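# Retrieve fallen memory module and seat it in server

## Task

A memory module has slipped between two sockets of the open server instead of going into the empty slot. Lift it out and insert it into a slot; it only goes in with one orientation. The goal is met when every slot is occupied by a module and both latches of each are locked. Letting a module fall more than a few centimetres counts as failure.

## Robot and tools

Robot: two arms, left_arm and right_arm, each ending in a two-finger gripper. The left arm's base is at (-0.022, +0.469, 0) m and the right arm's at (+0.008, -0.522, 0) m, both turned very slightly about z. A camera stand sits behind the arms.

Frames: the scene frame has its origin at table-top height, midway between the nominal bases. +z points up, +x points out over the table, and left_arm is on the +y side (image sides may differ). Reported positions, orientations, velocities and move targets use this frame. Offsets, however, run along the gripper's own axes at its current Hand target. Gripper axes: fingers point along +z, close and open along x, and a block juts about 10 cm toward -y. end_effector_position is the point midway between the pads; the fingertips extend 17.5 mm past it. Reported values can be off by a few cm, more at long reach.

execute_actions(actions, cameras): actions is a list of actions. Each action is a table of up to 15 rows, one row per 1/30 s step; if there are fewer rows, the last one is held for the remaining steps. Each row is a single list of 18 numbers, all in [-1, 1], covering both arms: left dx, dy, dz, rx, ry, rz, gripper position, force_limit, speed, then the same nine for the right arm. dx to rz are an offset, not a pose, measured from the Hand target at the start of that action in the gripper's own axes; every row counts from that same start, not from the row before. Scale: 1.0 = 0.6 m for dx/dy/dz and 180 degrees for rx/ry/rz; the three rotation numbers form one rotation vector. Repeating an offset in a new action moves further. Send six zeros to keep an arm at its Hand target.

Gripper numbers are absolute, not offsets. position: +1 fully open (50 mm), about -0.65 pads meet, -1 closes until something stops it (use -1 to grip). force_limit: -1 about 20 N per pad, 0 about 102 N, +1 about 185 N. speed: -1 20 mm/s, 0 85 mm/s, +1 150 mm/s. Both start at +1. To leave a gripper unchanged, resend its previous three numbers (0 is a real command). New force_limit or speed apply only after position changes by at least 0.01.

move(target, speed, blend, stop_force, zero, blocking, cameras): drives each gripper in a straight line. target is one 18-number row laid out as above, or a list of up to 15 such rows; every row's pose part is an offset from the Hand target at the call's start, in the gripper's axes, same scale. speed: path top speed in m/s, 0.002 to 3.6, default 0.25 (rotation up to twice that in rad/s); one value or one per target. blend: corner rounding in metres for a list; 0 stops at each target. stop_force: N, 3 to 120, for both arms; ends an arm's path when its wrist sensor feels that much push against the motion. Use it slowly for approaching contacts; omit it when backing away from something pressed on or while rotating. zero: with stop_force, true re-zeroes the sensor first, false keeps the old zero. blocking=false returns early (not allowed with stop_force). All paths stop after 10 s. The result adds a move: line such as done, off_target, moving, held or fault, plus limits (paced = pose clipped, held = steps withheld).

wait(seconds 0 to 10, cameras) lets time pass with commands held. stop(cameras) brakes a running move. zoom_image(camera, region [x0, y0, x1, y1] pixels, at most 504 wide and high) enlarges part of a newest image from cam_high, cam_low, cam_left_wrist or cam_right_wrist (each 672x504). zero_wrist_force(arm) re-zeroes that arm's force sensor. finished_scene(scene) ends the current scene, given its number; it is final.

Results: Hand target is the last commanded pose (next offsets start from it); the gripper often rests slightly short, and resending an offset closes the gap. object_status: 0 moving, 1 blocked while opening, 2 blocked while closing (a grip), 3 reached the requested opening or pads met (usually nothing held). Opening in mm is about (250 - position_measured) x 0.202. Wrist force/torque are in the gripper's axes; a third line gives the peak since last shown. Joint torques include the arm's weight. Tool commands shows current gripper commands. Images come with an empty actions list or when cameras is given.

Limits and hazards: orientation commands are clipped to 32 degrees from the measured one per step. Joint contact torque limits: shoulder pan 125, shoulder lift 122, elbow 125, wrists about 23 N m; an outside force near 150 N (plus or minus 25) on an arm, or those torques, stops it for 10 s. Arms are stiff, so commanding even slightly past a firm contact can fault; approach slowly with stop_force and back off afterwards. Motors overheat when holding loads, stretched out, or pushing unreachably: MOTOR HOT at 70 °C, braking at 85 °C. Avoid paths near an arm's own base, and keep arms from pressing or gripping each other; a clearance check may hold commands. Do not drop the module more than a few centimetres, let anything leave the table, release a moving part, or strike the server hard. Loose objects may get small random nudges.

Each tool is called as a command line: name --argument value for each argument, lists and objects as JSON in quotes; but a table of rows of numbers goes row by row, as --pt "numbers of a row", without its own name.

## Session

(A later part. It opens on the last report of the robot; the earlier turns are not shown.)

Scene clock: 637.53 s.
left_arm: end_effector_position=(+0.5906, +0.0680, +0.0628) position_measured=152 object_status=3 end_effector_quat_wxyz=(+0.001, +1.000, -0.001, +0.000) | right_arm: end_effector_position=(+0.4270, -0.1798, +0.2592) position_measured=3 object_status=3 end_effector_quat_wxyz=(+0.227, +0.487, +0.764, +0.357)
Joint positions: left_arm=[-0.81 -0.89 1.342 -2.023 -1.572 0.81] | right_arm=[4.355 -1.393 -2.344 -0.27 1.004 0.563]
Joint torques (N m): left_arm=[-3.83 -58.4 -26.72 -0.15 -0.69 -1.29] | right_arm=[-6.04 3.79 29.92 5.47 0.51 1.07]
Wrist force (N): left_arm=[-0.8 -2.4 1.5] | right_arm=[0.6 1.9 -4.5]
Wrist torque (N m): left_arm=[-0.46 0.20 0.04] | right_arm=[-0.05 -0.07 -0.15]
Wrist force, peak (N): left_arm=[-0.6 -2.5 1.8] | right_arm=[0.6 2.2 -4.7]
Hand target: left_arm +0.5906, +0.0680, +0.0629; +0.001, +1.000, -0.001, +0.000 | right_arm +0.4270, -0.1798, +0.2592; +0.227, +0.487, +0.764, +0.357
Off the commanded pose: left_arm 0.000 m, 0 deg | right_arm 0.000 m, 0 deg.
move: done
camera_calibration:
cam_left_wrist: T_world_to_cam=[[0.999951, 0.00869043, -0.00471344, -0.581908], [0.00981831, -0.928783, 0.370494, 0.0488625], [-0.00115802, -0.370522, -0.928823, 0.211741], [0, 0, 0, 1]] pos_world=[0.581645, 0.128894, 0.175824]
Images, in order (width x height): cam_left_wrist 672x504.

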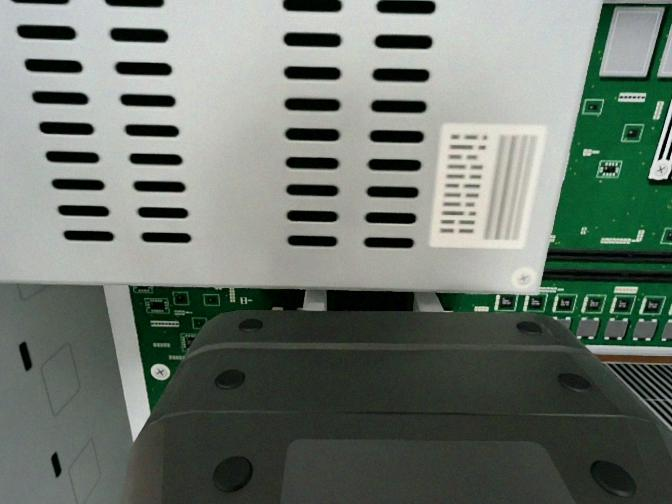

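wait --seconds 0 --cameras '["cam_right_wrist","cam_low"]'

zoom_image --camera "cam_right_wrist" --region '[440, 120, 560, 220]'

Scene clock: 642.63 s.
left_arm: end_effector_position=(+0.5906, +0.0680, +0.0629) position_measured=152 object_status=3 end_effector_quat_wxyz=(+0.001, +1.000, -0.001, +0.000) | right_arm: end_effector_position=(+0.4270, -0.1798, +0.2592) position_measured=3 object_status=3 end_effector_quat_wxyz=(+0.227, +0.487, +0.764, +0.357)
Joint positions: left_arm=[-0.81 -0.891 1.342 -2.023 -1.572 0.81] | right_arm=[4.355 -1.393 -2.344 -0.27 1.004 0.563]
Joint torques (N m): left_arm=[-4 -75.9 -34.95 -0.22 0.25 -1.25] | right_arm=[-6.46 3.82 29.41 5.29 0.42 1.16]
Wrist force (N): left_arm=[-0.8 -2.4 1.6] | right_arm=[0.7 2.1 -4.5]
Wrist torque (N m): left_arm=[-0.46 0.21 0.05] | right_arm=[-0.03 -0.10 -0.14]
Wrist force, peak (N): left_arm=[-0.8 -2.8 1.6] | right_arm=[0.5 2.6 -4.7]
Hand target: left_arm +0.5906, +0.0680, +0.0629; +0.001, +1.000, -0.001, +0.000 | right_arm +0.4270, -0.1798, +0.2592; +0.227, +0.487, +0.764, +0.357
Tool commands: left_gripper/position=+0.0 left_gripper/force_limit=-1.0 left_gripper/speed=+1.0 right_gripper/position=+1.0 right_gripper/force_limit=+1.0 right_gripper/speed=+1.0
Off the commanded pose: left_arm 0.000 m, 0 deg | right_arm 0.000 m, 0 deg.
camera_calibration:
cam_right_wrist: T_world_to_cam=[[-0.413486, 0.910508, -0.00205114, 0.352861], [0.306222, 0.141185, 0.941432, -0.335271], [0.857471, 0.388641, -0.337196, -0.073845], [0, 0, 0, 1]] pos_world=[0.311891, -0.245249, 0.291459]
Images, in order (width x height): cam_low 672x504, cam_right_wrist 672x504.

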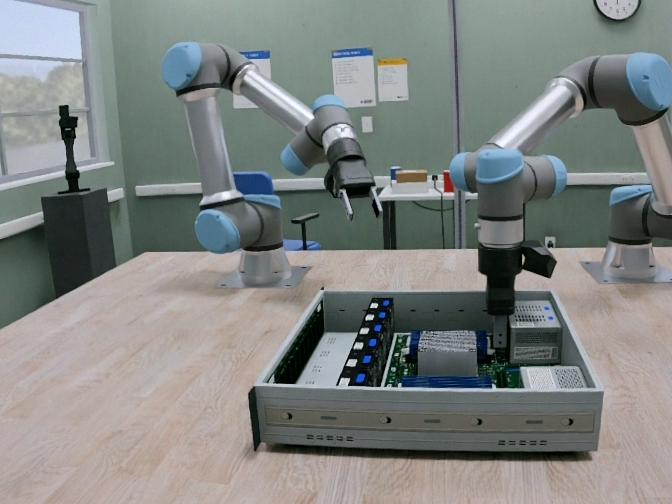

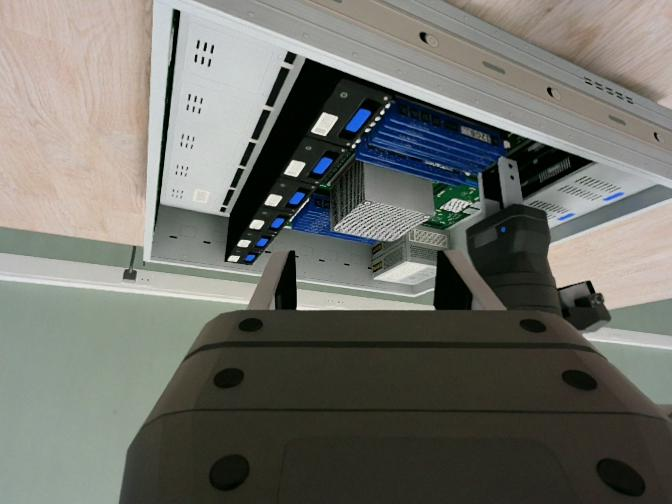

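Scaled by 4.200 from the camera's 672x504 image, which has a finer 960x720 frame.

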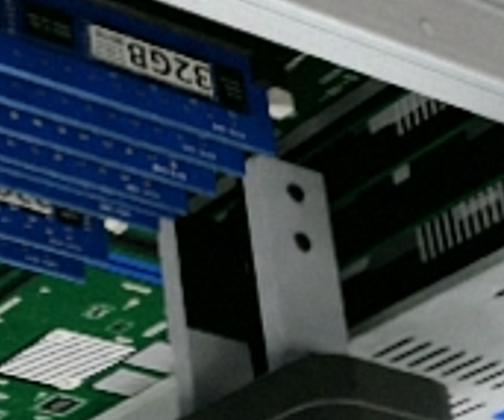

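move --target '[0,0.025,0,0,0,0, 0.0, -1, 1, 0,0,0,0,0,0,1,1,1]' --speed 0.006 --stop_force 3 --cameras '["cam_right_wrist"]'

zoom_image --camera "cam_right_wrist" --region '[440, 120, 560, 220]'

Scene clock: 650.90 s.
left_arm: end_effector_position=(+0.5906, +0.0624, +0.0629) position_measured=152 object_status=3 end_effector_quat_wxyz=(+0.001, +1.000, -0.001, +0.000) | right_arm: end_effector_position=(+0.4270, -0.1798, +0.2592) position_measured=3 object_status=3 end_effector_quat_wxyz=(+0.227, +0.487, +0.764, +0.357)
Joint positions: left_arm=[-0.816 -0.884 1.33 -2.018 -1.572 0.804] | right_arm=[4.355 -1.393 -2.344 -0.27 1.004 0.563]
Joint torques (N m): left_arm=[6.94 -76.26 -14.19 -6.72 -1.9 1.23] | right_arm=[-5.99 3.57 29.77 5.3 0.31 1.15]
Wrist force (N): left_arm=[-1.0 -4.8 2.1] | right_arm=[0.5 2.0 -4.2]
Wrist torque (N m): left_arm=[-0.51 0.24 0.07] | right_arm=[-0.05 -0.05 -0.14]
Wrist force, peak (N): left_arm=[-1.1 -7.4 1.1] | right_arm=[0.6 2.6 -4.8]
Hand target: left_arm +0.5906, +0.0624, +0.0629; +0.001, +1.000, -0.001, +0.000 (not the last commanded pose) | right_arm +0.4270, -0.1798, +0.2592; +0.227, +0.487, +0.764, +0.357
Off the commanded pose: left_arm 0.009 m, 0 deg | right_arm 0.000 m, 0 deg.
move: contact (left_arm)
camera_calibration:
cam_right_wrist: T_world_to_cam=[[-0.413486, 0.910508, -0.00205114, 0.352861], [0.306222, 0.141185, 0.941432, -0.335271], [0.857471, 0.388641, -0.337196, -0.073845], [0, 0, 0, 1]] pos_world=[0.311891, -0.245249, 0.291459]
Images, in order (width x height): cam_right_wrist 672x504.

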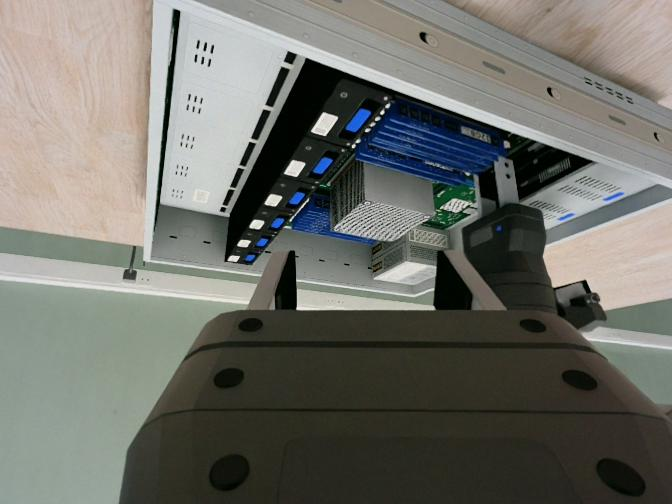

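Scaled by 4.200 from the camera's 672x504 image, which has a finer 960x720 frame.

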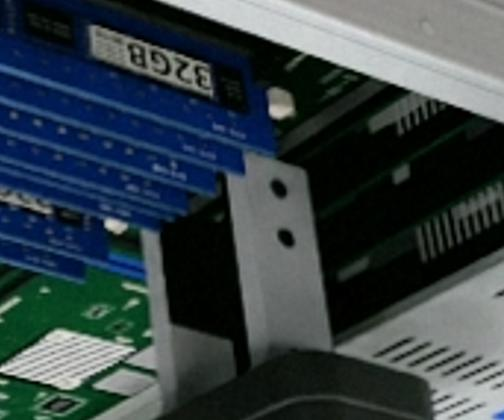

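move --target '[0,-0.0013,0,0,0,0, 0.0, -1, 1, 0,0,0,0,0,0,1,1,1]' --speed 0.02

move --target '[0,0,0,0,0,0, -1, -1, -1, 0,0,0,0,0,0,1,1,1]' --speed 0.02 --cameras '["cam_right_wrist"]'

zoom_image --camera "cam_right_wrist" --region '[440, 120, 560, 220]'

Scene clock: 666.47 s.
left_arm: end_effector_position=(+0.5906, +0.0632, +0.0629) position_measured=152 object_status=3 end_effector_quat_wxyz=(+0.001, +1.000, -0.001, +0.000) | right_arm: end_effector_position=(+0.4270, -0.1798, +0.2592) position_measured=3 object_status=3 end_effector_quat_wxyz=(+0.227, +0.487, +0.764, +0.357)
Joint positions: left_arm=[-0.815 -0.885 1.331 -2.018 -1.572 0.805] | right_arm=[4.355 -1.393 -2.344 -0.27 1.004 0.563]
Joint torques (N m): left_arm=[6.21 -74.3 -14.5 -6.02 -0.89 1.01] | right_arm=[-6.34 3.23 29.37 5.15 0.16 1.13]
Wrist force (N): left_arm=[-0.8 -2.3 1.7] | right_arm=[0.7 2.5 -4.5]
Wrist torque (N m): left_arm=[-0.45 0.21 0.05] | right_arm=[0.03 -0.10 -0.15]
Wrist force, peak (N): left_arm=[-0.9 -5.1 2.1] | right_arm=[0.8 2.5 -4.7]
Hand target: left_arm +0.5906, +0.0631, +0.0629; +0.001, +1.000, -0.001, +0.000 | right_arm +0.4270, -0.1798, +0.2592; +0.227, +0.487, +0.764, +0.357
Off the commanded pose: left_arm 0.000 m, 0 deg | right_arm 0.000 m, 0 deg.
move: done

Scene clock: 667.67 s.
left_arm: end_effector_position=(+0.5906, +0.0632, +0.0629) position_measured=251 object_status=0 end_effector_quat_wxyz=(+0.001, +1.000, -0.001, +0.000) | right_arm: end_effector_position=(+0.4270, -0.1798, +0.2592) position_measured=3 object_status=3 end_effector_quat_wxyz=(+0.227, +0.487, +0.764, +0.357)
Joint positions: left_arm=[-0.815 -0.885 1.331 -2.018 -1.572 0.805] | right_arm=[4.355 -1.393 -2.344 -0.27 1.004 0.563]
Joint torques (N m): left_arm=[-0.1 -66.99 -26.79 -4.68 0.9 -0.72] | right_arm=[-6.31 3.54 29.42 5.11 0.14 1.2]
Wrist force (N): left_arm=[-0.4 -2.7 1.7] | right_arm=[0.7 2.4 -4.5]
Wrist torque (N m): left_arm=[-0.51 0.15 0.05] | right_arm=[0.02 -0.09 -0.15]
Wrist force, peak (N): left_arm=[-0.8 -2.5 1.9] | right_arm=[0.5 2.5 -4.6]
Hand target: left_arm +0.5906, +0.0631, +0.0629; +0.001, +1.000, -0.001, +0.000 | right_arm +0.4270, -0.1798, +0.2592; +0.227, +0.487, +0.764, +0.357
Off the commanded pose: left_arm 0.000 m, 0 deg | right_arm 0.000 m, 0 deg.
move: done
camera_calibration:
cam_right_wrist: T_world_to_cam=[[-0.413486, 0.910508, -0.00205114, 0.352861], [0.306222, 0.141185, 0.941432, -0.335271], [0.857471, 0.388641, -0.337196, -0.073845], [0, 0, 0, 1]] pos_world=[0.311891, -0.245249, 0.291459]
Images, in order (width x height): cam_right_wrist 672x504.

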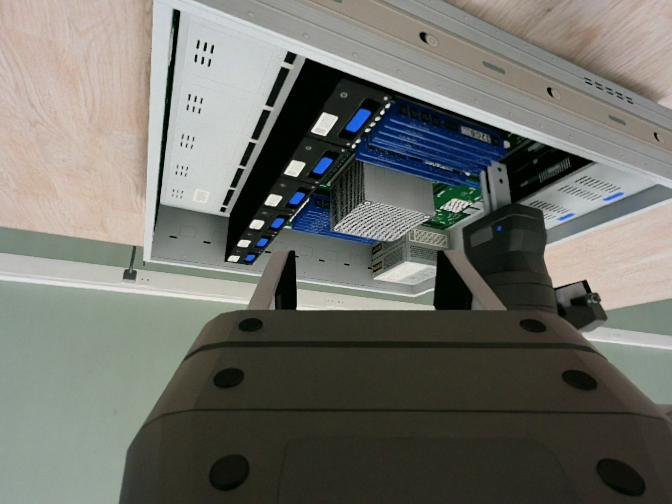

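Scaled by 4.200 from the camera's 672x504 image, which has a finer 960x720 frame.

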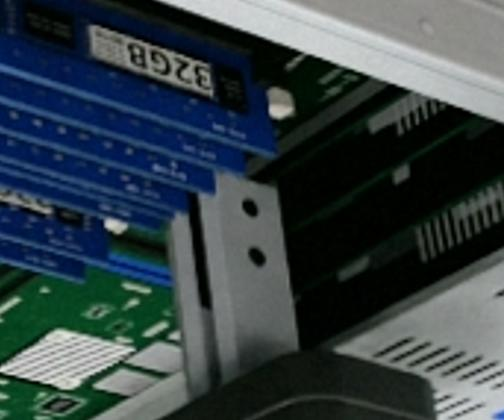

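move --target '[0,0,0,0,0,0, -0.353, -1, -0.5, 0,0,0,0,0,0,1,1,1]' --speed 0.02

move --target '[0,0.025,0,0,0,0, -0.353, -1, -0.5, 0,0,0,0,0,0,1,1,1]' --speed 0.006 --stop_force 3 --cameras '["cam_right_wrist"]'

zoom_image --camera "cam_right_wrist" --region '[440, 120, 560, 220]'

Scene clock: 683.83 s.
left_arm: end_effector_position=(+0.5906, +0.0631, +0.0629) position_measured=206 object_status=3 end_effector_quat_wxyz=(+0.001, +1.000, -0.001, +0.000) | right_arm: end_effector_position=(+0.4270, -0.1798, +0.2592) position_measured=3 object_status=3 end_effector_quat_wxyz=(+0.227, +0.487, +0.764, +0.357)
Joint positions: left_arm=[-0.815 -0.885 1.331 -2.018 -1.572 0.805] | right_arm=[4.355 -1.393 -2.344 -0.27 1.004 0.563]
Joint torques (N m): left_arm=[-4.42 -44.68 -33.03 -0.55 0.86 -1.28] | right_arm=[-6.31 3.48 29.5 4.99 0.04 1.1]
Wrist force (N): left_arm=[-0.6 -2.2 1.7] | right_arm=[0.5 2.1 -4.5]
Wrist torque (N m): left_arm=[-0.43 0.17 0.04] | right_arm=[-0.03 -0.05 -0.15]
Wrist force, peak (N): left_arm=[-0.9 -2.7 1.6] | right_arm=[1.0 2.5 -4.8]
Hand target: left_arm +0.5906, +0.0631, +0.0629; +0.001, +1.000, -0.001, +0.000 | right_arm +0.4270, -0.1798, +0.2592; +0.227, +0.487, +0.764, +0.357
Off the commanded pose: left_arm 0.000 m, 0 deg | right_arm 0.000 m, 0 deg.
move: done

Scene clock: 685.07 s.
left_arm: end_effector_position=(+0.5906, +0.0626, +0.0629) position_measured=206 object_status=3 end_effector_quat_wxyz=(+0.001, +1.000, -0.001, +0.000) | right_arm: end_effector_position=(+0.4270, -0.1798, +0.2592) position_measured=3 object_status=3 end_effector_quat_wxyz=(+0.227, +0.487, +0.764, +0.357)
Joint positions: left_arm=[-0.816 -0.884 1.33 -2.018 -1.572 0.804] | right_arm=[4.355 -1.393 -2.344 -0.27 1.004 0.563]
Joint torques (N m): left_arm=[7.7 -75.58 -13.04 -6.47 -0.18 1.13] | right_arm=[-6.16 3.43 29.67 5.04 0.06 1.18]
Wrist force (N): left_arm=[-0.7 -2.8 1.6] | right_arm=[0.6 2.4 -4.6]
Wrist torque (N m): left_arm=[-0.46 0.19 0.04] | right_arm=[0.00 -0.08 -0.15]
Wrist force, peak (N): left_arm=[-1.4 -6.0 1.8] | right_arm=[0.5 2.3 -4.8]
Hand target: left_arm +0.5906, +0.0626, +0.0629; +0.001, +1.000, -0.001, +0.000 (not the last commanded pose) | right_arm +0.4270, -0.1798, +0.2592; +0.227, +0.487, +0.764, +0.357
Off the commanded pose: left_arm 0.014 m, 0 deg | right_arm 0.000 m, 0 deg.
move: contact (left_arm)
camera_calibration:
cam_right_wrist: T_world_to_cam=[[-0.413486, 0.910508, -0.00205114, 0.352861], [0.306222, 0.141185, 0.941432, -0.335271], [0.857471, 0.388641, -0.337196, -0.073845], [0, 0, 0, 1]] pos_world=[0.311891, -0.245249, 0.291459]
Images, in order (width x height): cam_right_wrist 672x504.

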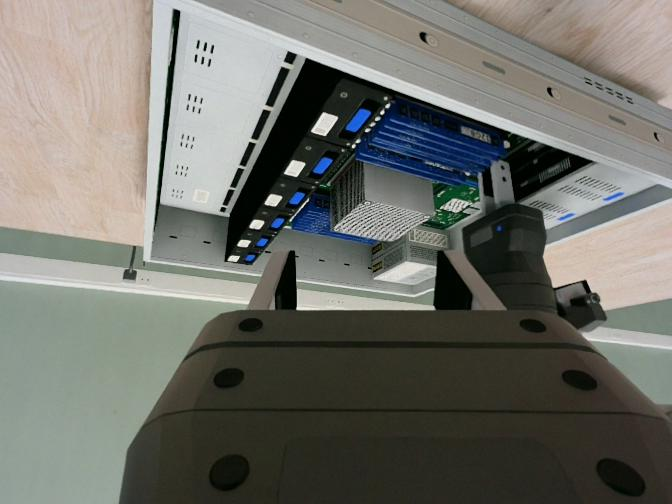

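Scaled by 4.200 from the camera's 672x504 image, which has a finer 960x720 frame.

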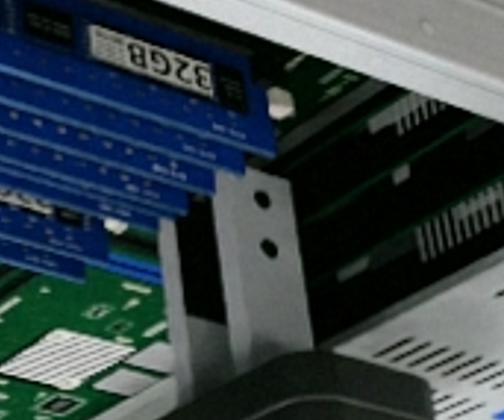

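move --pt "0 -0.004 0 0 0 0 -0.353 -1 -0.5 0 0 0 0 0 0 1 1 1" --pt "0 -0.004 -0.0075 0 0 0 -0.353 -1 -0.5 0 0 0 0 0 0 1 1 1" --speed 0.02

move --target '[0,0.025,0,0,0,0, -0.353, -1, -0.5, 0,0,0,0,0,0,1,1,1]' --speed 0.006 --stop_force 3 --cameras '["cam_right_wrist"]'

zoom_image --camera "cam_right_wrist" --region '[440, 120, 560, 220]'

Scene clock: 717.17 s.
left_arm: end_effector_position=(+0.5906, +0.0650, +0.0676) position_measured=206 object_status=3 end_effector_quat_wxyz=(+0.001, +1.000, -0.001, +0.000) | right_arm: end_effector_position=(+0.4270, -0.1798, +0.2592) position_measured=3 object_status=3 end_effector_quat_wxyz=(+0.227, +0.487, +0.764, +0.357)
Joint positions: left_arm=[-0.813 -0.892 1.331 -2.01 -1.572 0.807] | right_arm=[4.355 -1.393 -2.344 -0.27 1.004 0.563]
Joint torques (N m): left_arm=[0.09 -53.31 -24.51 -5.74 -1.02 -0.53] | right_arm=[-6.13 3.87 29.99 4.9 -0.12 1.25]
Wrist force (N): left_arm=[-1.0 -2.5 1.8] | right_arm=[0.7 2.3 -4.5]
Wrist torque (N m): left_arm=[-0.48 0.23 0.05] | right_arm=[0.01 -0.10 -0.14]
Wrist force, peak (N): left_arm=[-0.6 -3.1 2.1] | right_arm=[0.7 2.2 -4.8]
Hand target: left_arm +0.5906, +0.0650, +0.0674; +0.001, +1.000, -0.001, +0.000 | right_arm +0.4270, -0.1798, +0.2592; +0.227, +0.487, +0.764, +0.357
Off the commanded pose: left_arm 0.000 m, 0 deg | right_arm 0.000 m, 0 deg.
move: done

Scene clock: 719.90 s.
left_arm: end_effector_position=(+0.5906, +0.0561, +0.0674) position_measured=206 object_status=3 end_effector_quat_wxyz=(+0.001, +1.000, -0.001, +0.000) | right_arm: end_effector_position=(+0.4270, -0.1798, +0.2592) position_measured=3 object_status=3 end_effector_quat_wxyz=(+0.227, +0.487, +0.764, +0.357)
Joint positions: left_arm=[-0.822 -0.881 1.311 -2.003 -1.572 0.798] | right_arm=[4.355 -1.393 -2.344 -0.27 1.004 0.563]
Joint torques (N m): left_arm=[6.83 -77.19 -14.04 -6.73 -0.38 1.16] | right_arm=[-5.8 3.76 29.91 4.8 -0.13 1.15]
Wrist force (N): left_arm=[-0.7 -5.1 2.3] | right_arm=[0.7 2.1 -4.3]
Wrist torque (N m): left_arm=[-0.56 0.18 0.18] | right_arm=[-0.04 -0.09 -0.16]
Wrist force, peak (N): left_arm=[-0.9 -10.1 0.3] | right_arm=[0.8 2.1 -4.9]
Hand target: left_arm +0.5906, +0.0561, +0.0674; +0.001, +1.000, -0.001, +0.000 (not the last commanded pose) | right_arm +0.4270, -0.1798, +0.2592; +0.227, +0.487, +0.764, +0.357
Off the commanded pose: left_arm 0.006 m, 0 deg | right_arm 0.000 m, 0 deg.
move: contact (left_arm)
camera_calibration:
cam_right_wrist: T_world_to_cam=[[-0.413486, 0.910508, -0.00205114, 0.352861], [0.306222, 0.141185, 0.941432, -0.335271], [0.857471, 0.388641, -0.337196, -0.073845], [0, 0, 0, 1]] pos_world=[0.311891, -0.245249, 0.291459]
Images, in order (width x height): cam_right_wrist 672x504.

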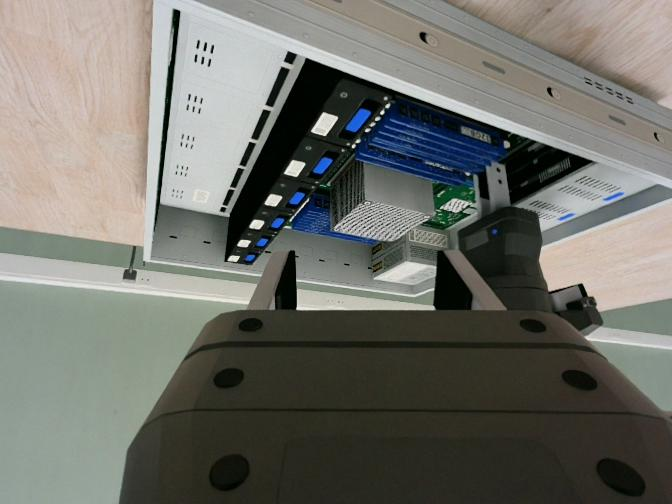

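Scaled by 4.200 from the camera's 672x504 image, which has a finer 960x720 frame.

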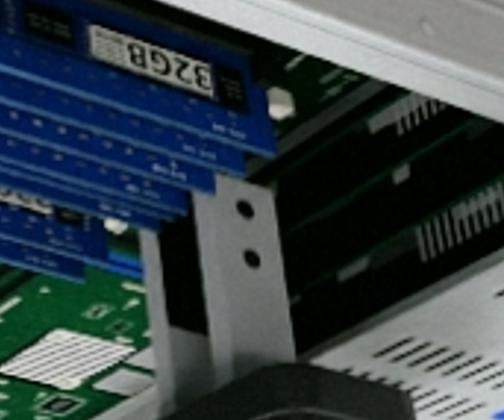

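move --pt "0 -0.0010 0.0 0 0 0 -0.353 -1 -0.5 0 0 0 0 0 0 1 1 1" --pt "0 -0.0010 0.0015 0 0 0 -1 -1 -1 0 0 0 0 0 0 1 1 1" --speed 0.02 --cameras '["cam_right_wrist","cam_left_wrist"]'

zoom_image --camera "cam_right_wrist" --region '[460, 140, 540, 210]'

Scene clock: 730.97 s.
left_arm: end_effector_position=(+0.5906, +0.0567, +0.0665) position_measured=247 object_status=2 end_effector_quat_wxyz=(+0.001, +1.000, -0.001, +0.000) | right_arm: end_effector_position=(+0.4270, -0.1798, +0.2592) position_measured=3 object_status=3 end_effector_quat_wxyz=(+0.227, +0.487, +0.764, +0.357)
Joint positions: left_arm=[-0.821 -0.88 1.314 -2.005 -1.572 0.798] | right_arm=[4.355 -1.393 -2.344 -0.27 1.004 0.563]
Joint torques (N m): left_arm=[3.49 -41.68 -34.01 -0.1 0.31 0.16] | right_arm=[-5.87 3.68 29.57 4.6 -0.28 1.12]
Wrist force (N): left_arm=[-0.5 -2.3 1.7] | right_arm=[0.4 2.3 -4.3]
Wrist torque (N m): left_arm=[-0.46 0.20 0.18] | right_arm=[0.01 -0.04 -0.15]
Wrist force, peak (N): left_arm=[-0.6 -5.2 2.7] | right_arm=[0.5 2.3 -4.8]
Hand target: left_arm +0.5906, +0.0567, +0.0665; +0.001, +1.000, -0.001, +0.000 | right_arm +0.4270, -0.1798, +0.2592; +0.227, +0.487, +0.764, +0.357
Off the commanded pose: left_arm 0.000 m, 0 deg | right_arm 0.000 m, 0 deg.
move: done
camera_calibration:
cam_left_wrist: T_world_to_cam=[[0.99995, 0.00878377, -0.00474931, -0.581796], [0.00991829, -0.928782, 0.370493, 0.0369383], [-0.00115675, -0.370522, -0.928823, 0.21099], [0, 0, 0, 1]] pos_world=[0.581644, 0.117595, 0.179524]
cam_right_wrist: T_world_to_cam=[[-0.413486, 0.910508, -0.00205114, 0.352861], [0.306222, 0.141185, 0.941432, -0.335271], [0.857471, 0.388641, -0.337196, -0.073845], [0, 0, 0, 1]] pos_world=[0.311891, -0.245249, 0.291459]
Images, in order (width x height): cam_left_wrist 672x504, cam_right_wrist 672x504.

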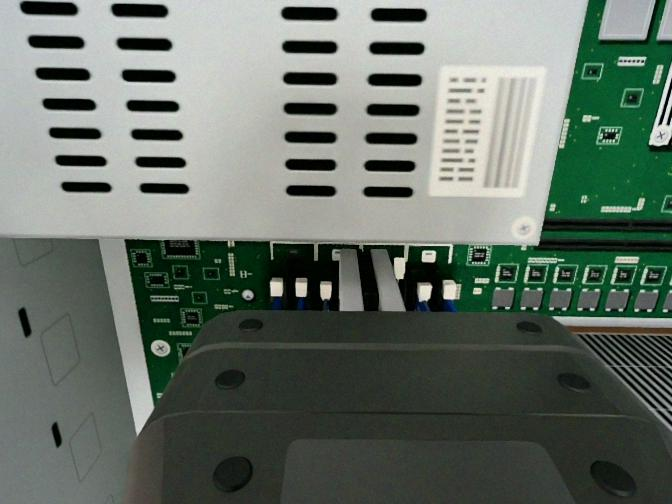

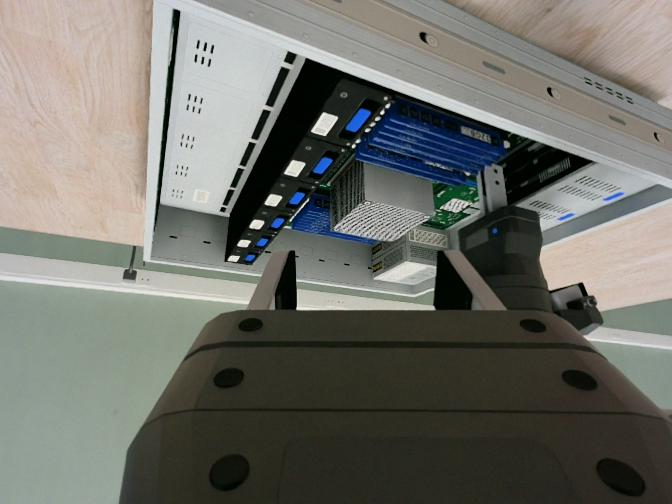

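Scaled by 6.300 from the camera's 672x504 image, which has a finer 960x720 frame.

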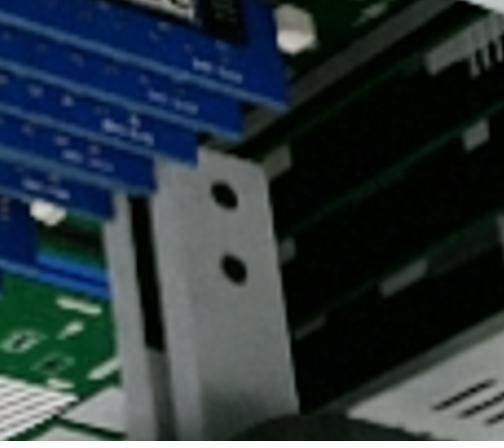

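move --target '[0,-0.0133,0,0,0,0, -1, -1, -1, 0,0,0,0,0,0,1,1,1]' --speed 0.01 --stop_force 4 --cameras '["cam_right_wrist"]'

zoom_image --camera "cam_right_wrist" --region '[460, 140, 540, 210]'

Scene clock: 743.87 s.
left_arm: end_effector_position=(+0.5906, +0.0603, +0.0665) position_measured=247 object_status=2 end_effector_quat_wxyz=(+0.001, +1.000, -0.001, +0.000) | right_arm: end_effector_position=(+0.4270, -0.1798, +0.2592) position_measured=3 object_status=3 end_effector_quat_wxyz=(+0.227, +0.487, +0.764, +0.357)
Joint positions: left_arm=[-0.818 -0.885 1.322 -2.008 -1.572 0.802] | right_arm=[4.355 -1.393 -2.344 -0.27 1.004 0.563]
Joint torques (N m): left_arm=[-4.49 -39.49 -32.87 0.94 0.36 -1.19] | right_arm=[-6.56 3.62 29.53 4.49 -0.38 1.2]
Wrist force (N): left_arm=[4.0 -0.5 0.1] | right_arm=[0.7 2.2 -4.8]
Wrist torque (N m): left_arm=[-0.42 0.32 0.13] | right_arm=[-0.01 -0.11 -0.15]
Wrist force, peak (N): left_arm=[8.3 4.6 4.1] | right_arm=[0.7 2.4 -4.7]
Hand target: left_arm +0.5906, +0.0603, +0.0665; +0.001, +1.000, -0.001, +0.000 (not the last commanded pose) | right_arm +0.4270, -0.1798, +0.2592; +0.227, +0.487, +0.764, +0.357
Off the commanded pose: left_arm 0.004 m, 0 deg | right_arm 0.000 m, 0 deg.
move: contact (left_arm)
camera_calibration:
cam_right_wrist: T_world_to_cam=[[-0.413486, 0.910508, -0.00205114, 0.352861], [0.306222, 0.141185, 0.941432, -0.335271], [0.857471, 0.388641, -0.337196, -0.073845], [0, 0, 0, 1]] pos_world=[0.311891, -0.245249, 0.291459]
Images, in order (width x height): cam_right_wrist 672x504.

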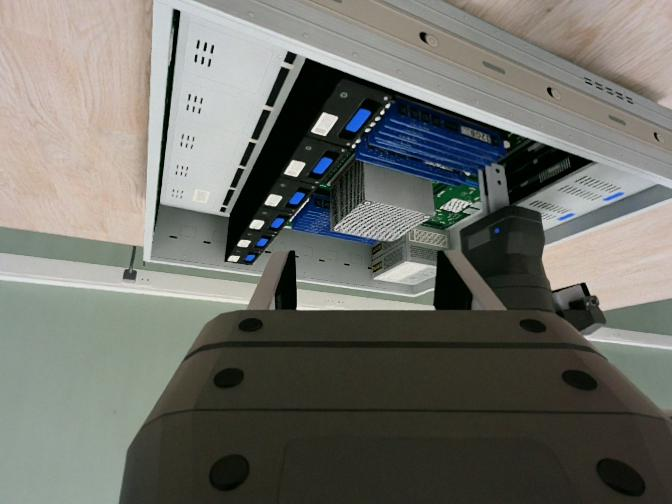

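Scaled by 6.300 from the camera's 672x504 image, which has a finer 960x720 frame.

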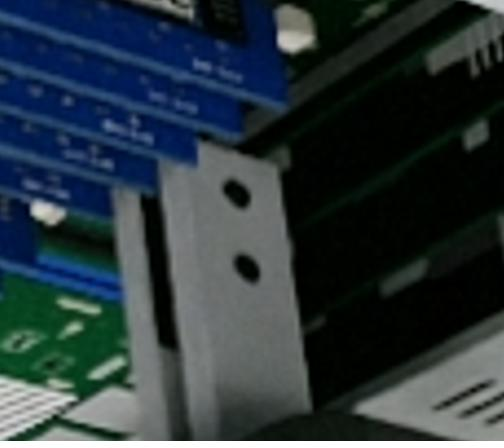

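move --pt "0 0 0 0 0 0 -0.45 -1 -1 0 0 0 0 0 0 1 1 1" --pt "0 0.006 0.0 0 0 0 -0.45 -1 -1 0 0 0 0 0 0 1 1 1" --speed 0.02 --cameras '["cam_right_wrist"]'

zoom_image --camera "cam_right_wrist" --region '[460, 140, 540, 210]'

Scene clock: 753.63 s.
left_arm: end_effector_position=(+0.5906, +0.0566, +0.0665) position_measured=220 object_status=3 end_effector_quat_wxyz=(+0.001, +1.000, -0.001, +0.000) | right_arm: end_effector_position=(+0.4270, -0.1798, +0.2592) position_measured=3 object_status=3 end_effector_quat_wxyz=(+0.227, +0.487, +0.764, +0.357)
Joint positions: left_arm=[-0.822 -0.88 1.313 -2.005 -1.572 0.798] | right_arm=[4.355 -1.393 -2.344 -0.27 1.004 0.563]
Joint torques (N m): left_arm=[1.99 -48.38 -26.87 -0.83 0.43 -0.46] | right_arm=[-6.27 3.54 29.59 4.41 -0.57 1.17]
Wrist force (N): left_arm=[-0.8 -2.5 1.5] | right_arm=[0.6 2.2 -4.4]
Wrist torque (N m): left_arm=[-0.48 0.20 0.19] | right_arm=[-0.01 -0.08 -0.15]
Wrist force, peak (N): left_arm=[4.5 -0.7 0.3] | right_arm=[0.7 2.4 -4.8]
Hand target: left_arm +0.5906, +0.0567, +0.0665; +0.001, +1.000, -0.001, +0.000 | right_arm +0.4270, -0.1798, +0.2592; +0.227, +0.487, +0.764, +0.357
Off the commanded pose: left_arm 0.000 m, 0 deg | right_arm 0.000 m, 0 deg.
move: done
camera_calibration:
cam_right_wrist: T_world_to_cam=[[-0.413486, 0.910508, -0.00205114, 0.352861], [0.306222, 0.141185, 0.941432, -0.335271], [0.857471, 0.388641, -0.337196, -0.073845], [0, 0, 0, 1]] pos_world=[0.311891, -0.245249, 0.291459]
Images, in order (width x height): cam_right_wrist 672x504.

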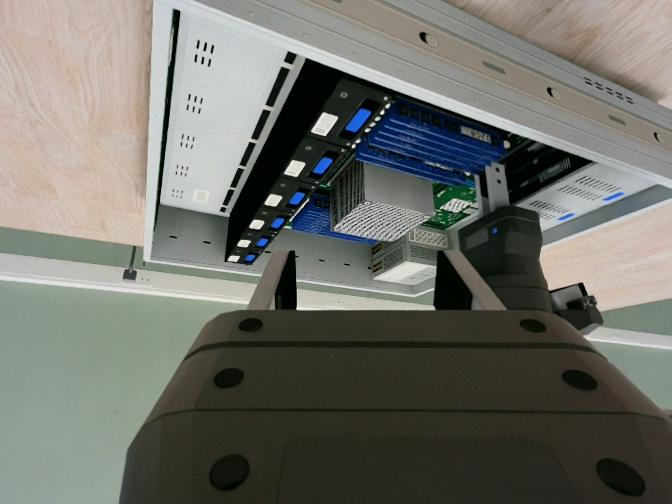

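Scaled by 6.300 from the camera's 672x504 image, which has a finer 960x720 frame.

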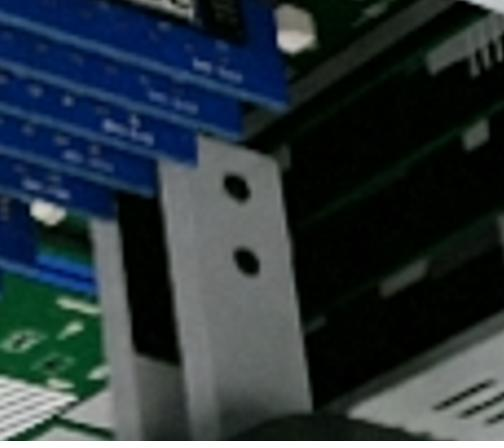

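Grip again with more overlap and lift slowly.

move --target '[0,0,0.0,0,0,0, -1, -0.9, -1, 0,0,0,0,0,0,1,1,1]' --speed 0.02

move --target '[0,0,-0.0133,0,0,0, -1, -0.9, -1, 0,0,0,0,0,0,1,1,1]' --speed 0.01 --stop_force 4 --cameras '["cam_right_wrist","cam_left_wrist"]'

zoom_image --camera "cam_right_wrist" --region '[380, 90, 560, 220]'

Scene clock: 764.87 s.
left_arm: end_effector_position=(+0.5906, +0.0567, +0.0665) position_measured=249 object_status=2 end_effector_quat_wxyz=(+0.001, +1.000, -0.001, +0.000) | right_arm: end_effector_position=(+0.4270, -0.1798, +0.2592) position_measured=3 object_status=3 end_effector_quat_wxyz=(+0.227, +0.487, +0.764, +0.357)
Joint positions: left_arm=[-0.821 -0.88 1.314 -2.005 -1.572 0.798] | right_arm=[4.355 -1.393 -2.344 -0.27 1.004 0.563]
Joint torques (N m): left_arm=[7.25 -76.42 -12.92 -6.17 0.88 1.07] | right_arm=[-6.32 3.83 29.29 4.22 -0.65 1.1]
Wrist force (N): left_arm=[-1.1 -2.7 1.8] | right_arm=[1.0 2.2 -4.2]
Wrist torque (N m): left_arm=[-0.51 0.25 0.18] | right_arm=[-0.02 -0.13 -0.14]
Wrist force, peak (N): left_arm=[-1.1 -2.7 1.8] | right_arm=[0.7 2.2 -4.8]
Hand target: left_arm +0.5906, +0.0567, +0.0665; +0.001, +1.000, -0.001, +0.000 | right_arm +0.4270, -0.1798, +0.2592; +0.227, +0.487, +0.764, +0.357
Off the commanded pose: left_arm 0.000 m, 0 deg | right_arm 0.000 m, 0 deg.
move: done

Scene clock: 766.30 s.
left_arm: end_effector_position=(+0.5906, +0.0567, +0.0746) position_measured=249 object_status=2 end_effector_quat_wxyz=(+0.001, +1.000, -0.001, +0.000) | right_arm: end_effector_position=(+0.4270, -0.1798, +0.2592) position_measured=3 object_status=3 end_effector_quat_wxyz=(+0.227, +0.487, +0.764, +0.357)
Joint positions: left_arm=[-0.821 -0.889 1.305 -1.989 -1.572 0.798] | right_arm=[4.355 -1.393 -2.344 -0.27 1.004 0.563]
Joint torques (N m): left_arm=[7.8 -55.61 -18.44 -6.35 0.85 1.09] | right_arm=[-6.17 3.6 29.6 4.26 -0.62 1.14]
Wrist force (N): left_arm=[-0.6 -2.5 1.9] | right_arm=[0.6 1.9 -4.2]
Wrist torque (N m): left_arm=[-0.47 0.16 0.18] | right_arm=[-0.06 -0.08 -0.15]
Wrist force, peak (N): left_arm=[-0.8 -2.6 2.1] | right_arm=[0.6 2.3 -4.7]
Hand target: left_arm +0.5906, +0.0567, +0.0745; +0.001, +1.000, -0.001, +0.000 | right_arm +0.4270, -0.1798, +0.2592; +0.227, +0.487, +0.764, +0.357
Off the commanded pose: left_arm 0.000 m, 0 deg | right_arm 0.000 m, 0 deg.
move: done
camera_calibration:
cam_left_wrist: T_world_to_cam=[[0.999951, 0.00876133, -0.00452786, -0.581898], [0.00981552, -0.928735, 0.370615, 0.033967], [-0.000958092, -0.370642, -0.928775, 0.218404], [0, 0, 0, 1]] pos_world=[0.581745, 0.117594, 0.187624]
cam_right_wrist: T_world_to_cam=[[-0.413486, 0.910508, -0.00205114, 0.352861], [0.306222, 0.141185, 0.941432, -0.335271], [0.857471, 0.388641, -0.337196, -0.073845], [0, 0, 0, 1]] pos_world=[0.311891, -0.245249, 0.291459]
Images, in order (width x height): cam_left_wrist 672x504, cam_right_wrist 672x504.

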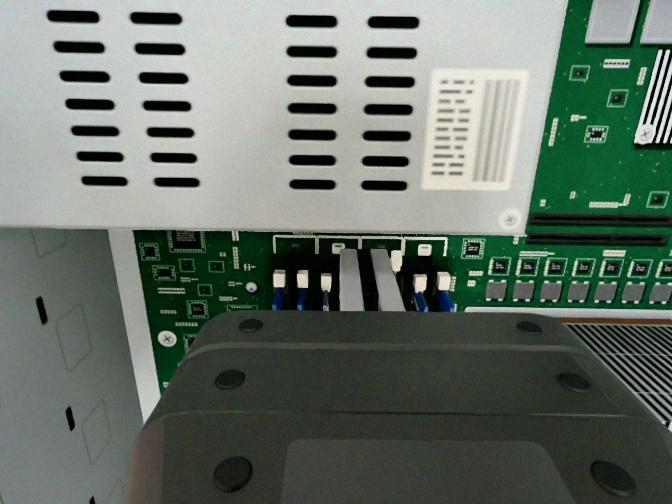

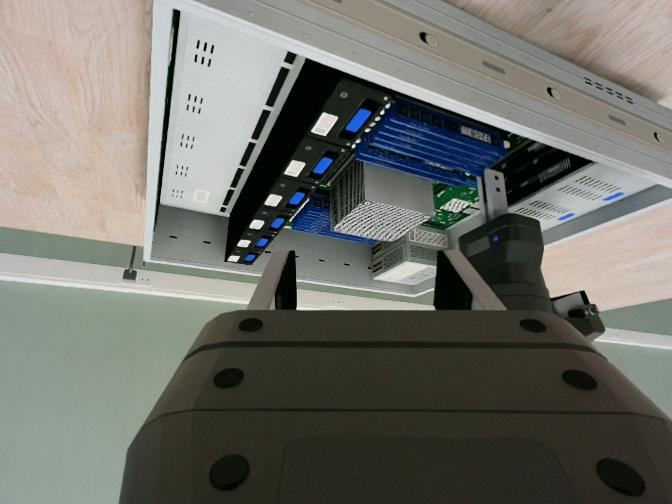

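Scaled by 2.800 from the camera's 672x504 image, which has a finer 960x720 frame.

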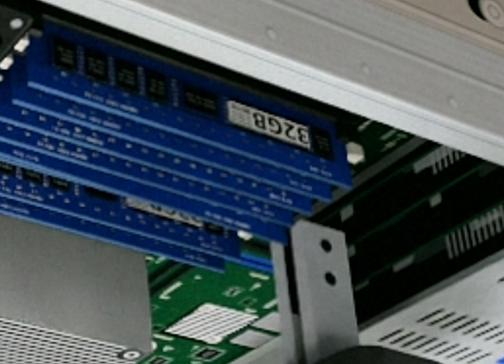

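zoom_image --camera "cam_right_wrist" --region '[450, 130, 520, 200]'

zoom_image --camera "cam_right_wrist" --region '[340, 90, 430, 180]'

Scaled by 7.200 from the camera's 672x504 image, which has a finer 960x720 frame.

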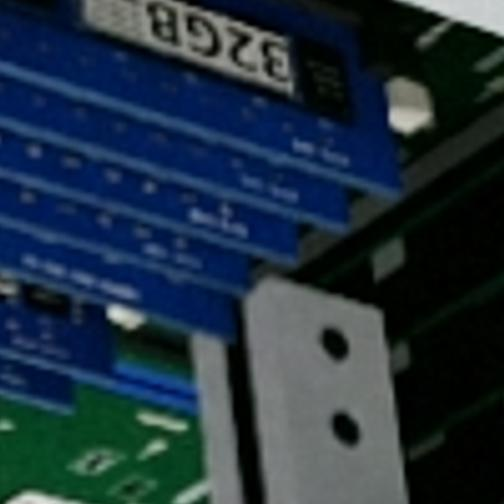

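Scaled by 5.600 from the camera's 672x504 image, which has a finer 960x720 frame.

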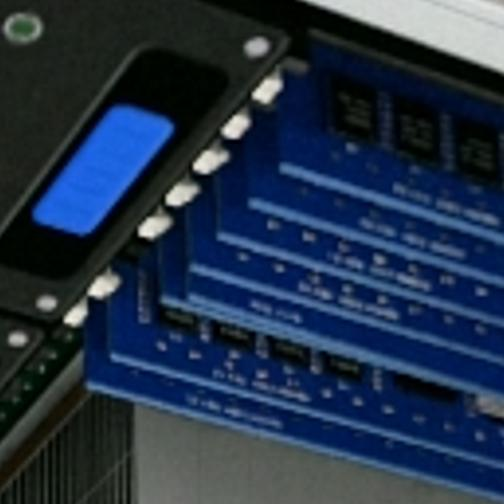

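move --pt "0 0 0 0 0 0 -0.97 -0.7 -1 0 0 0 0 0 0 1 1 1" --pt "0 0 -0.0625 0 0 0 -0.97 -0.7 -1 0 0 0 0 0 0 1 1 1" --speed 0.02 --cameras '["cam_right_wrist","cam_left_wrist","cam_high"]'

zoom_image --camera "cam_right_wrist" --region '[350, 90, 560, 250]'

Scene clock: 795.87 s.
left_arm: end_effector_position=(+0.5906, +0.0567, +0.1122) position_measured=251 object_status=3 end_effector_quat_wxyz=(+0.001, +1.000, -0.001, +0.000) | right_arm: end_effector_position=(+0.4270, -0.1798, +0.2592) position_measured=3 object_status=3 end_effector_quat_wxyz=(+0.227, +0.487, +0.764, +0.357)
Joint positions: left_arm=[-0.821 -0.923 1.261 -1.91 -1.572 0.799] | right_arm=[4.355 -1.393 -2.344 -0.27 1.004 0.563]
Joint torques (N m): left_arm=[7.22 -58.56 -19.71 -5.67 0.63 1.15] | right_arm=[-6.24 3.36 29.74 4.13 -0.81 1.12]
Wrist force (N): left_arm=[-0.8 -2.4 2.0] | right_arm=[0.6 2.0 -4.3]
Wrist torque (N m): left_arm=[-0.47 0.21 0.18] | right_arm=[-0.05 -0.08 -0.15]
Wrist force, peak (N): left_arm=[-0.6 -2.4 2.9] | right_arm=[0.7 2.5 -4.7]
Hand target: left_arm +0.5906, +0.0567, +0.1120; +0.001, +1.000, -0.001, +0.000 | right_arm +0.4270, -0.1798, +0.2592; +0.227, +0.487, +0.764, +0.357
Off the commanded pose: left_arm 0.000 m, 0 deg | right_arm 0.000 m, 0 deg.
move: done
camera_calibration:
cam_left_wrist: T_world_to_cam=[[0.999951, 0.00872614, -0.00462051, -0.581602], [0.00981708, -0.928769, 0.370528, 0.0200562], [-0.00105811, -0.370555, -0.92881, 0.253381], [0, 0, 0, 1]] pos_world=[0.581645, 0.117594, 0.225224]
cam_right_wrist: T_world_to_cam=[[-0.413486, 0.910508, -0.00205114, 0.352861], [0.306222, 0.141185, 0.941432, -0.335271], [0.857471, 0.388641, -0.337196, -0.073845], [0, 0, 0, 1]] pos_world=[0.311891, -0.245249, 0.291459]
Images, in order (width x height): cam_high 672x504, cam_left_wrist 672x504, cam_right_wrist 672x504.

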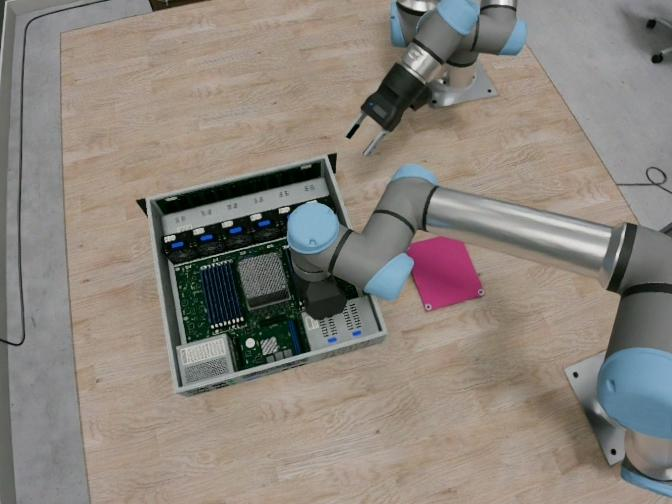

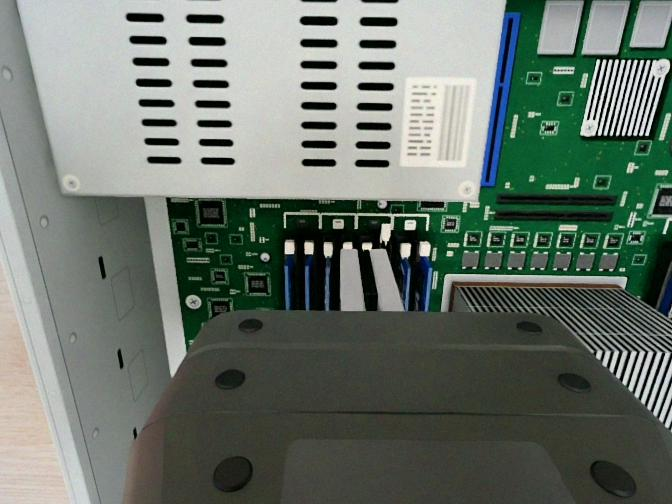

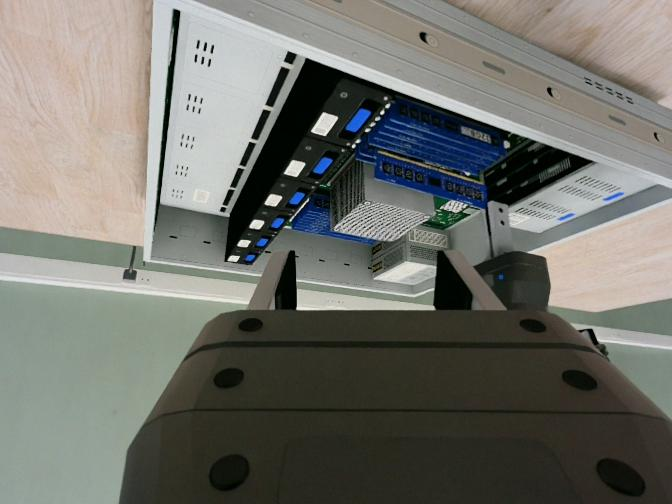

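Scaled by 2.400 from the camera's 672x504 image, which has a finer 960x720 frame.

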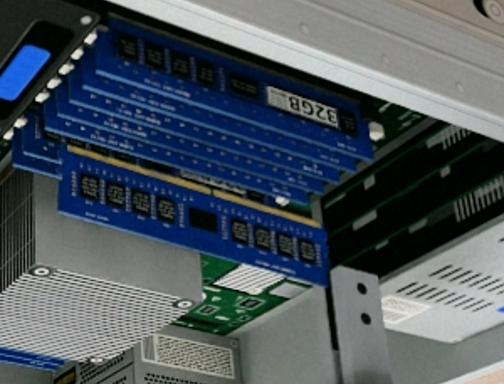

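zoom_image --camera "cam_right_wrist" --region '[370, 140, 500, 220]'

zoom_image --camera "cam_right_wrist" --region '[380, 90, 520, 170]'

Scaled by 3.877 from the camera's 672x504 image, which has a finer 960x720 frame.

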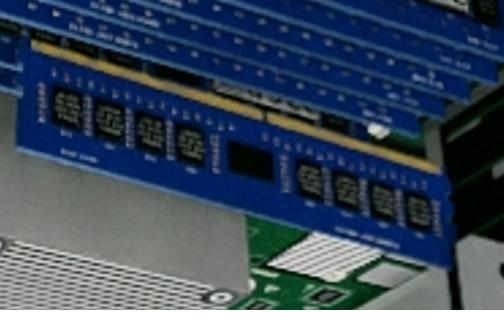

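Scaled by 3.600 from the camera's 672x504 image, which has a finer 960x720 frame.

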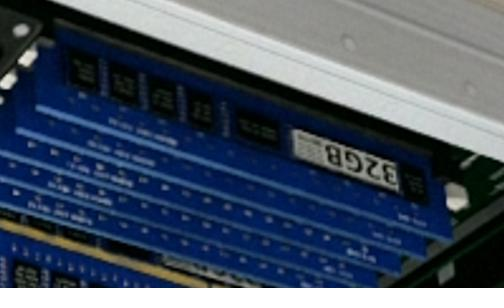

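zoom_image --camera "cam_left_wrist" --region '[270, 200, 450, 320]'

Scaled by 2.800 from the camera's 672x504 image, which has a finer 960x720 frame.

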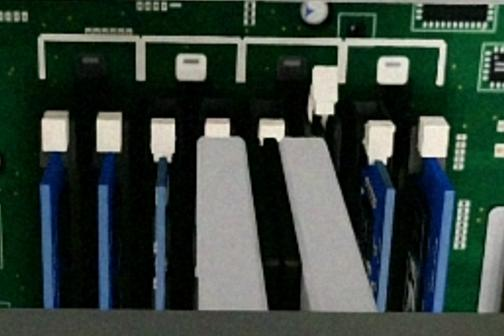

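move --pt "0 0 -0.23 0 0 0 -0.97 -0.7 -1 0 0 0 0 0 0 1 1 1" --pt "0 -0.22 -0.23 0 0 0 -0.97 -0.7 -1 0 0 0 0 0 0 1 1 1" --speed 0.12 --blend 0.02 --cameras '["cam_right_wrist","cam_left_wrist","cam_high"]'

Scene clock: 864.17 s.
left_arm: end_effector_position=(+0.5908, +0.1888, +0.2499) position_measured=251 object_status=3 end_effector_quat_wxyz=(+0.001, +1.000, -0.001, +0.000) | right_arm: end_effector_position=(+0.4270, -0.1798, +0.2592) position_measured=3 object_status=3 end_effector_quat_wxyz=(+0.227, +0.487, +0.764, +0.357)
Joint positions: left_arm=[-0.675 -1.157 1.266 -1.681 -1.572 0.944] | right_arm=[4.355 -1.393 -2.344 -0.27 1.004 0.563]
Joint torques (N m): left_arm=[-3.58 -33.92 -38.95 -0.27 -0.97 -1.29] | right_arm=[-5.93 4 29.6 3.9 -0.96 1.04]
Wrist force (N): left_arm=[-0.8 -1.3 2.0] | right_arm=[0.5 2.2 -4.2]
Wrist torque (N m): left_arm=[-0.32 0.20 0.07] | right_arm=[-0.01 -0.06 -0.14]
Wrist force, peak (N): left_arm=[2.0 -9.9 1.8] | right_arm=[0.5 2.5 -4.7]
Hand target: left_arm +0.5908, +0.1889, +0.2498; +0.001, +1.000, -0.001, +0.000 | right_arm +0.4270, -0.1798, +0.2592; +0.227, +0.487, +0.764, +0.357
Off the commanded pose: left_arm 0.000 m, 0 deg | right_arm 0.000 m, 0 deg.
move: done
camera_calibration:
cam_left_wrist: T_world_to_cam=[[0.999953, 0.00873895, -0.00430732, -0.582438], [0.00971317, -0.928652, 0.370824, 0.0917382], [-0.000759387, -0.370849, -0.928693, 0.430123], [0, 0, 0, 1]] pos_world=[0.581846, 0.249793, 0.362925]
cam_right_wrist: T_world_to_cam=[[-0.413486, 0.910508, -0.00205114, 0.352861], [0.306222, 0.141185, 0.941432, -0.335271], [0.857471, 0.388641, -0.337196, -0.073845], [0, 0, 0, 1]] pos_world=[0.311891, -0.245249, 0.291459]
Images, in order (width x height): cam_high 672x504, cam_left_wrist 672x504, cam_right_wrist 672x504.

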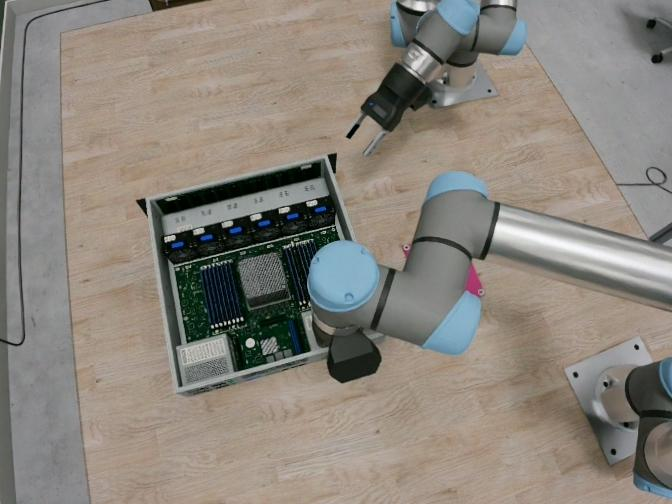

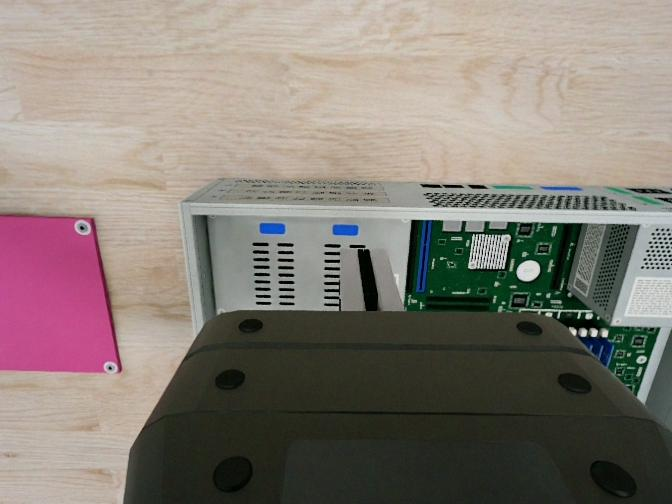

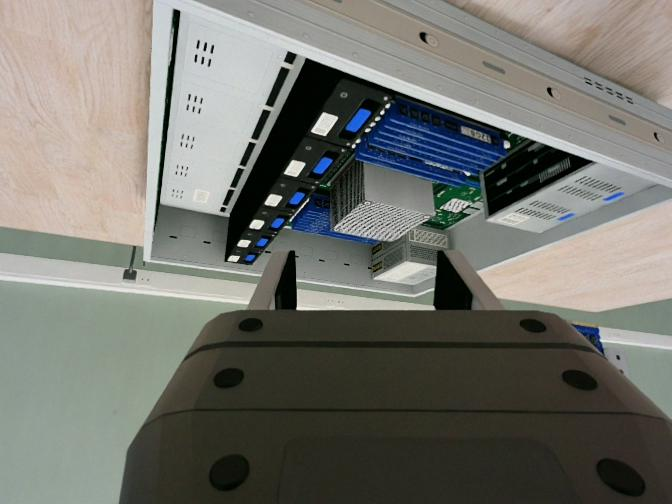

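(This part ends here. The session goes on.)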